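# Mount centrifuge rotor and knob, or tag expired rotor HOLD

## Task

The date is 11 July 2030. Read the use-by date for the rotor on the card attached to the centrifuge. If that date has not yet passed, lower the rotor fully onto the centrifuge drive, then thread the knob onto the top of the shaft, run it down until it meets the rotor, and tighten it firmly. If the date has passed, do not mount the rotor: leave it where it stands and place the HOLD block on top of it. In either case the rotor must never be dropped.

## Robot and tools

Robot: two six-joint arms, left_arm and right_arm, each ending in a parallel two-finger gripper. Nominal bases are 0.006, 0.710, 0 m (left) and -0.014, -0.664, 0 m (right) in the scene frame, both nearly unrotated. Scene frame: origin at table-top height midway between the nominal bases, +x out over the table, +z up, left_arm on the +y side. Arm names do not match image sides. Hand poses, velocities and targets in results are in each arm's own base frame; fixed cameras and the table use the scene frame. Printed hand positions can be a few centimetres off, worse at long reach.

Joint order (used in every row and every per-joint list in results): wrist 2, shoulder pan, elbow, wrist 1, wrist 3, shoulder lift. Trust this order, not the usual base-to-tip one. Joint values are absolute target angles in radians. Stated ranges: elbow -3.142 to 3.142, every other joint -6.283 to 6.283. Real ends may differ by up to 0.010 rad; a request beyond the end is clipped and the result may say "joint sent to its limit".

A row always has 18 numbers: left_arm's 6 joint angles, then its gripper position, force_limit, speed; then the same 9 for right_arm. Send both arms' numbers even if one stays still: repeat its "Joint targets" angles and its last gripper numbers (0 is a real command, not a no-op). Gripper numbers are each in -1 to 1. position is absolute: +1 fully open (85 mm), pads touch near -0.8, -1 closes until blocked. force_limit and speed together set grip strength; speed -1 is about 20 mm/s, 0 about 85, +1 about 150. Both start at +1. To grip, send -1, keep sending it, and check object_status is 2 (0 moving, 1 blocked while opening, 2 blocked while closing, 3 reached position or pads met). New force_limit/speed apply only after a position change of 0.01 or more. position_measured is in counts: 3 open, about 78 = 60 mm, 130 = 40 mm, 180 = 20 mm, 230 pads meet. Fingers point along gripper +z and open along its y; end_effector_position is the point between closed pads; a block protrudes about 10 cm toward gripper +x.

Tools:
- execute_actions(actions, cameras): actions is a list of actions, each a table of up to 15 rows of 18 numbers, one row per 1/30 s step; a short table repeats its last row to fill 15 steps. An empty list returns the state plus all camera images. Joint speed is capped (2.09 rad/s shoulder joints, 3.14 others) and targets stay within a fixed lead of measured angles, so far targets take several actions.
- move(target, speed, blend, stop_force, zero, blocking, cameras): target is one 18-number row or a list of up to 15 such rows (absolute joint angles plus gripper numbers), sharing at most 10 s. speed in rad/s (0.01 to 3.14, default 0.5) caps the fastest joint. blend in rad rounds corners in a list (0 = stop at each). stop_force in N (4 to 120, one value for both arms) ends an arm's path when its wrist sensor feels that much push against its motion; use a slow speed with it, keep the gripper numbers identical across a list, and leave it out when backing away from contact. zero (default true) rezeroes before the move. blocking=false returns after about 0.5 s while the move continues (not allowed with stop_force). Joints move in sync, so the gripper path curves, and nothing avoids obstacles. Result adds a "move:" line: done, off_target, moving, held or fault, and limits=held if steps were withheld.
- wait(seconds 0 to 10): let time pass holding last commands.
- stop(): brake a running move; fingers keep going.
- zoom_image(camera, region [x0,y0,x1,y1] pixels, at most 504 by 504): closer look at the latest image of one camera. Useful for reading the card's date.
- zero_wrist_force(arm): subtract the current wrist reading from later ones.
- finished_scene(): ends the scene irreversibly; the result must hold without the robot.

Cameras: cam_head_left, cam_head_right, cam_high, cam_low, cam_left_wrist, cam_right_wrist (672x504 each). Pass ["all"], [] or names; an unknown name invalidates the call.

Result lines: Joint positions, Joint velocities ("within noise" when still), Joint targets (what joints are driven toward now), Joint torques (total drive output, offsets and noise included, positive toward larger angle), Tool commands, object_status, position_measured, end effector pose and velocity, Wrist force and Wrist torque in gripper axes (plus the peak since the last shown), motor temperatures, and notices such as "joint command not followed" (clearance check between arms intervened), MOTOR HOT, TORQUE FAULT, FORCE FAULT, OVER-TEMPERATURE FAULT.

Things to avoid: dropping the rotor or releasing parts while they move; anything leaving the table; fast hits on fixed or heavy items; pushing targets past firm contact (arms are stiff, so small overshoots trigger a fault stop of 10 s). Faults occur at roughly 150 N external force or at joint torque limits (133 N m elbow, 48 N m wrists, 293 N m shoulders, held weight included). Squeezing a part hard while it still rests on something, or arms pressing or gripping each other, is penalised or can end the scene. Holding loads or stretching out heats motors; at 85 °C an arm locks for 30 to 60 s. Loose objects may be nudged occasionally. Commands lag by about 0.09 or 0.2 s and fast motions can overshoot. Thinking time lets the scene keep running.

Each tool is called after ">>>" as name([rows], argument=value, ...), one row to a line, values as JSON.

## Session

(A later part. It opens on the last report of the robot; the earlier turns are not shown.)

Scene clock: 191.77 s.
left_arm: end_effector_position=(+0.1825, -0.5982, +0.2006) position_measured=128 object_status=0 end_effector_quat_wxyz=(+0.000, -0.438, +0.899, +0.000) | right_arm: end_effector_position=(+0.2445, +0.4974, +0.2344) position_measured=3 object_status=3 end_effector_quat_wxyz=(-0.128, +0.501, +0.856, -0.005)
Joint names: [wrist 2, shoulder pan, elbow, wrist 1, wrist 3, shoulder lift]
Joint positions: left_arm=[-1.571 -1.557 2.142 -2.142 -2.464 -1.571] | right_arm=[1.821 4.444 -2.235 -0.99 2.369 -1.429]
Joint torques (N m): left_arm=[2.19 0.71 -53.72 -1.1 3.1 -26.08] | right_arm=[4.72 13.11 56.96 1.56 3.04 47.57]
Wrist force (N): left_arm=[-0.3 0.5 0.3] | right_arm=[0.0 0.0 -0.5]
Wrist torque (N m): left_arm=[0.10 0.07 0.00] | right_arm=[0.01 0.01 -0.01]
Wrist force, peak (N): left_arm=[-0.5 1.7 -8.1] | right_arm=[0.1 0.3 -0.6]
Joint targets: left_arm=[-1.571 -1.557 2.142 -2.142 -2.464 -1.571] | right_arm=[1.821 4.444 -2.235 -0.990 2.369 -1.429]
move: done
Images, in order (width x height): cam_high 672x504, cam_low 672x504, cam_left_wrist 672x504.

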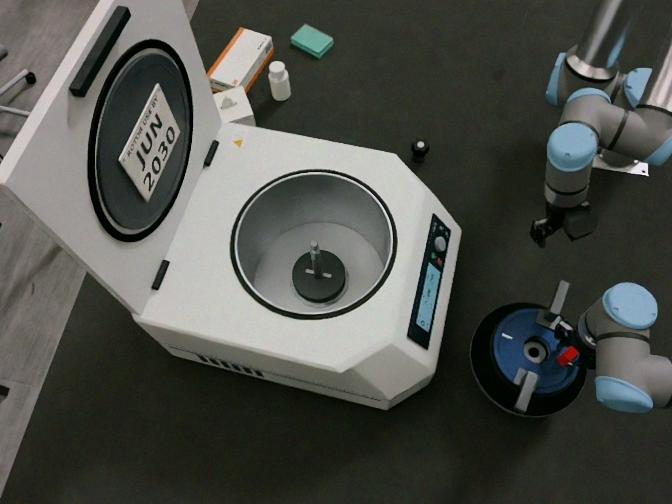

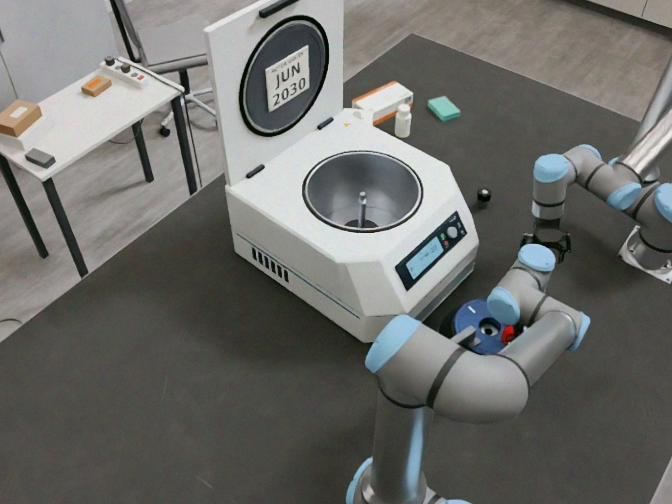

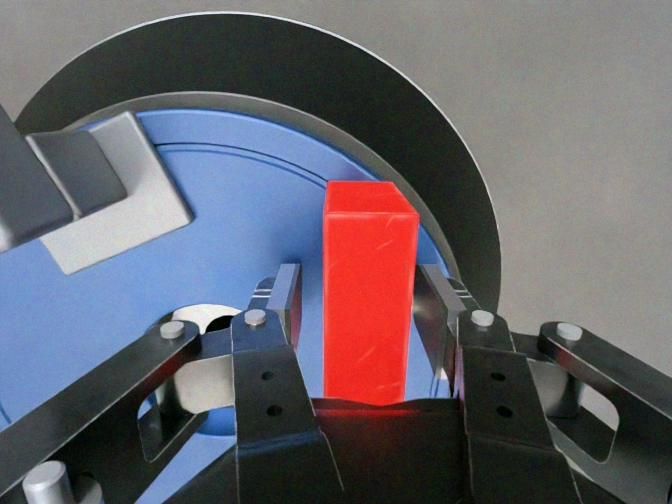

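>>> move([
  [-1.5708,-1.5568,2.1321,-2.1208,-2.4644,-1.5821,0.0,-0.9,-1,1.821,4.444,-2.235,-0.990,2.369,-1.429,1,1,1],
  [-1.5708,-1.5568,2.0267,-1.9405,-2.4644,-1.6570,0.0,-0.9,-1,1.821,4.444,-2.235,-0.990,2.369,-1.429,1,1,1],
], speed=[0.05, 0.2], blend=[0.02, 0], cameras=["cam_high","cam_head_right","cam_left_wrist"])

>>> zoom_image(camera="cam_high", region=[460, 270, 640, 430])

Scene clock: 196.63 s.
left_arm: end_effector_position=(+0.1825, -0.5975, +0.3006) position_measured=129 object_status=3 end_effector_quat_wxyz=(+0.000, -0.438, +0.899, +0.000) | right_arm: end_effector_position=(+0.2445, +0.4974, +0.2344) position_measured=3 object_status=3 end_effector_quat_wxyz=(-0.128, +0.501, +0.856, -0.005)
Joint names: [wrist 2, shoulder pan, elbow, wrist 1, wrist 3, shoulder lift]
Joint positions: left_arm=[-1.571 -1.557 2.027 -1.941 -2.464 -1.657] | right_arm=[1.821 4.444 -2.235 -0.99 2.369 -1.429]
Joint torques (N m): left_arm=[1.88 0.29 -57.76 -1.15 2.81 -60.12] | right_arm=[4.7 13.8 56.78 1.2 3.06 46.58]
Wrist force (N): left_arm=[-0.4 1.1 0.1] | right_arm=[-0.1 0.2 -0.1]
Wrist torque (N m): left_arm=[0.20 0.10 0.00] | right_arm=[0.03 0.02 0.00]
Wrist force, peak (N): left_arm=[0.1 1.0 -1.2] | right_arm=[-0.2 -0.2 -0.5]
Joint targets: left_arm=[-1.571 -1.557 2.027 -1.940 -2.464 -1.657] | right_arm=[1.821 4.444 -2.235 -0.990 2.369 -1.429]
move: done; blend cut to 0.0106 rad at target 1
Images, in order (width x height): cam_head_right 672x504, cam_high 672x504, cam_left_wrist 672x504.

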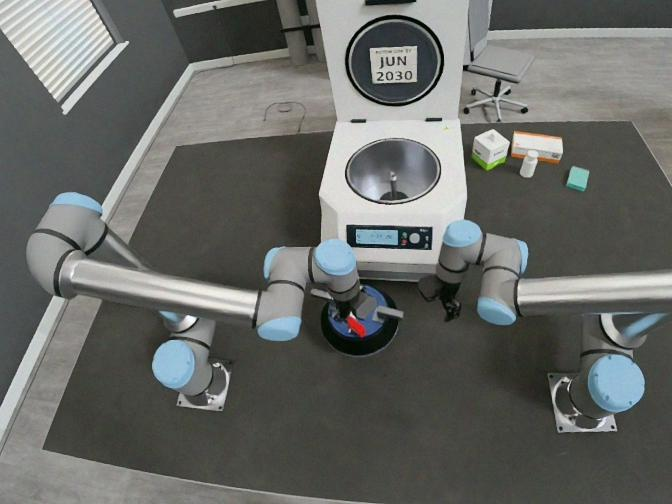

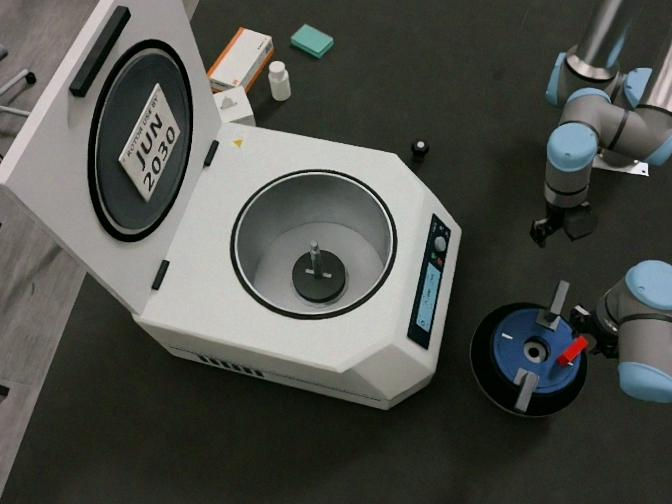

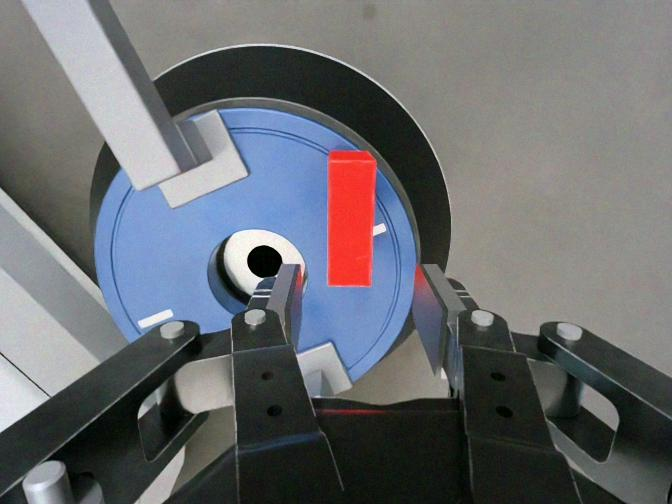

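Scaled by 2.800 from the camera's 672x504 image, which has a finer 960x720 frame.

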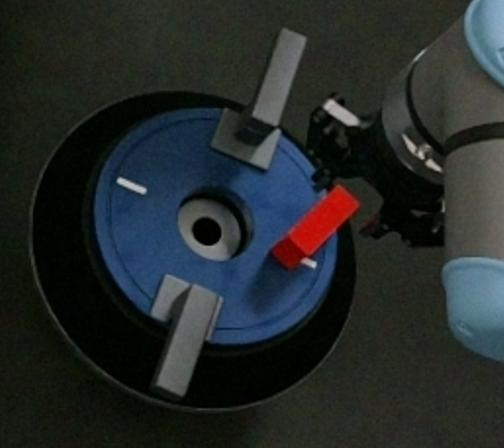

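Block rests fully on the rotor, released.

>>> finished_scene()

The scene is finished: the task was done.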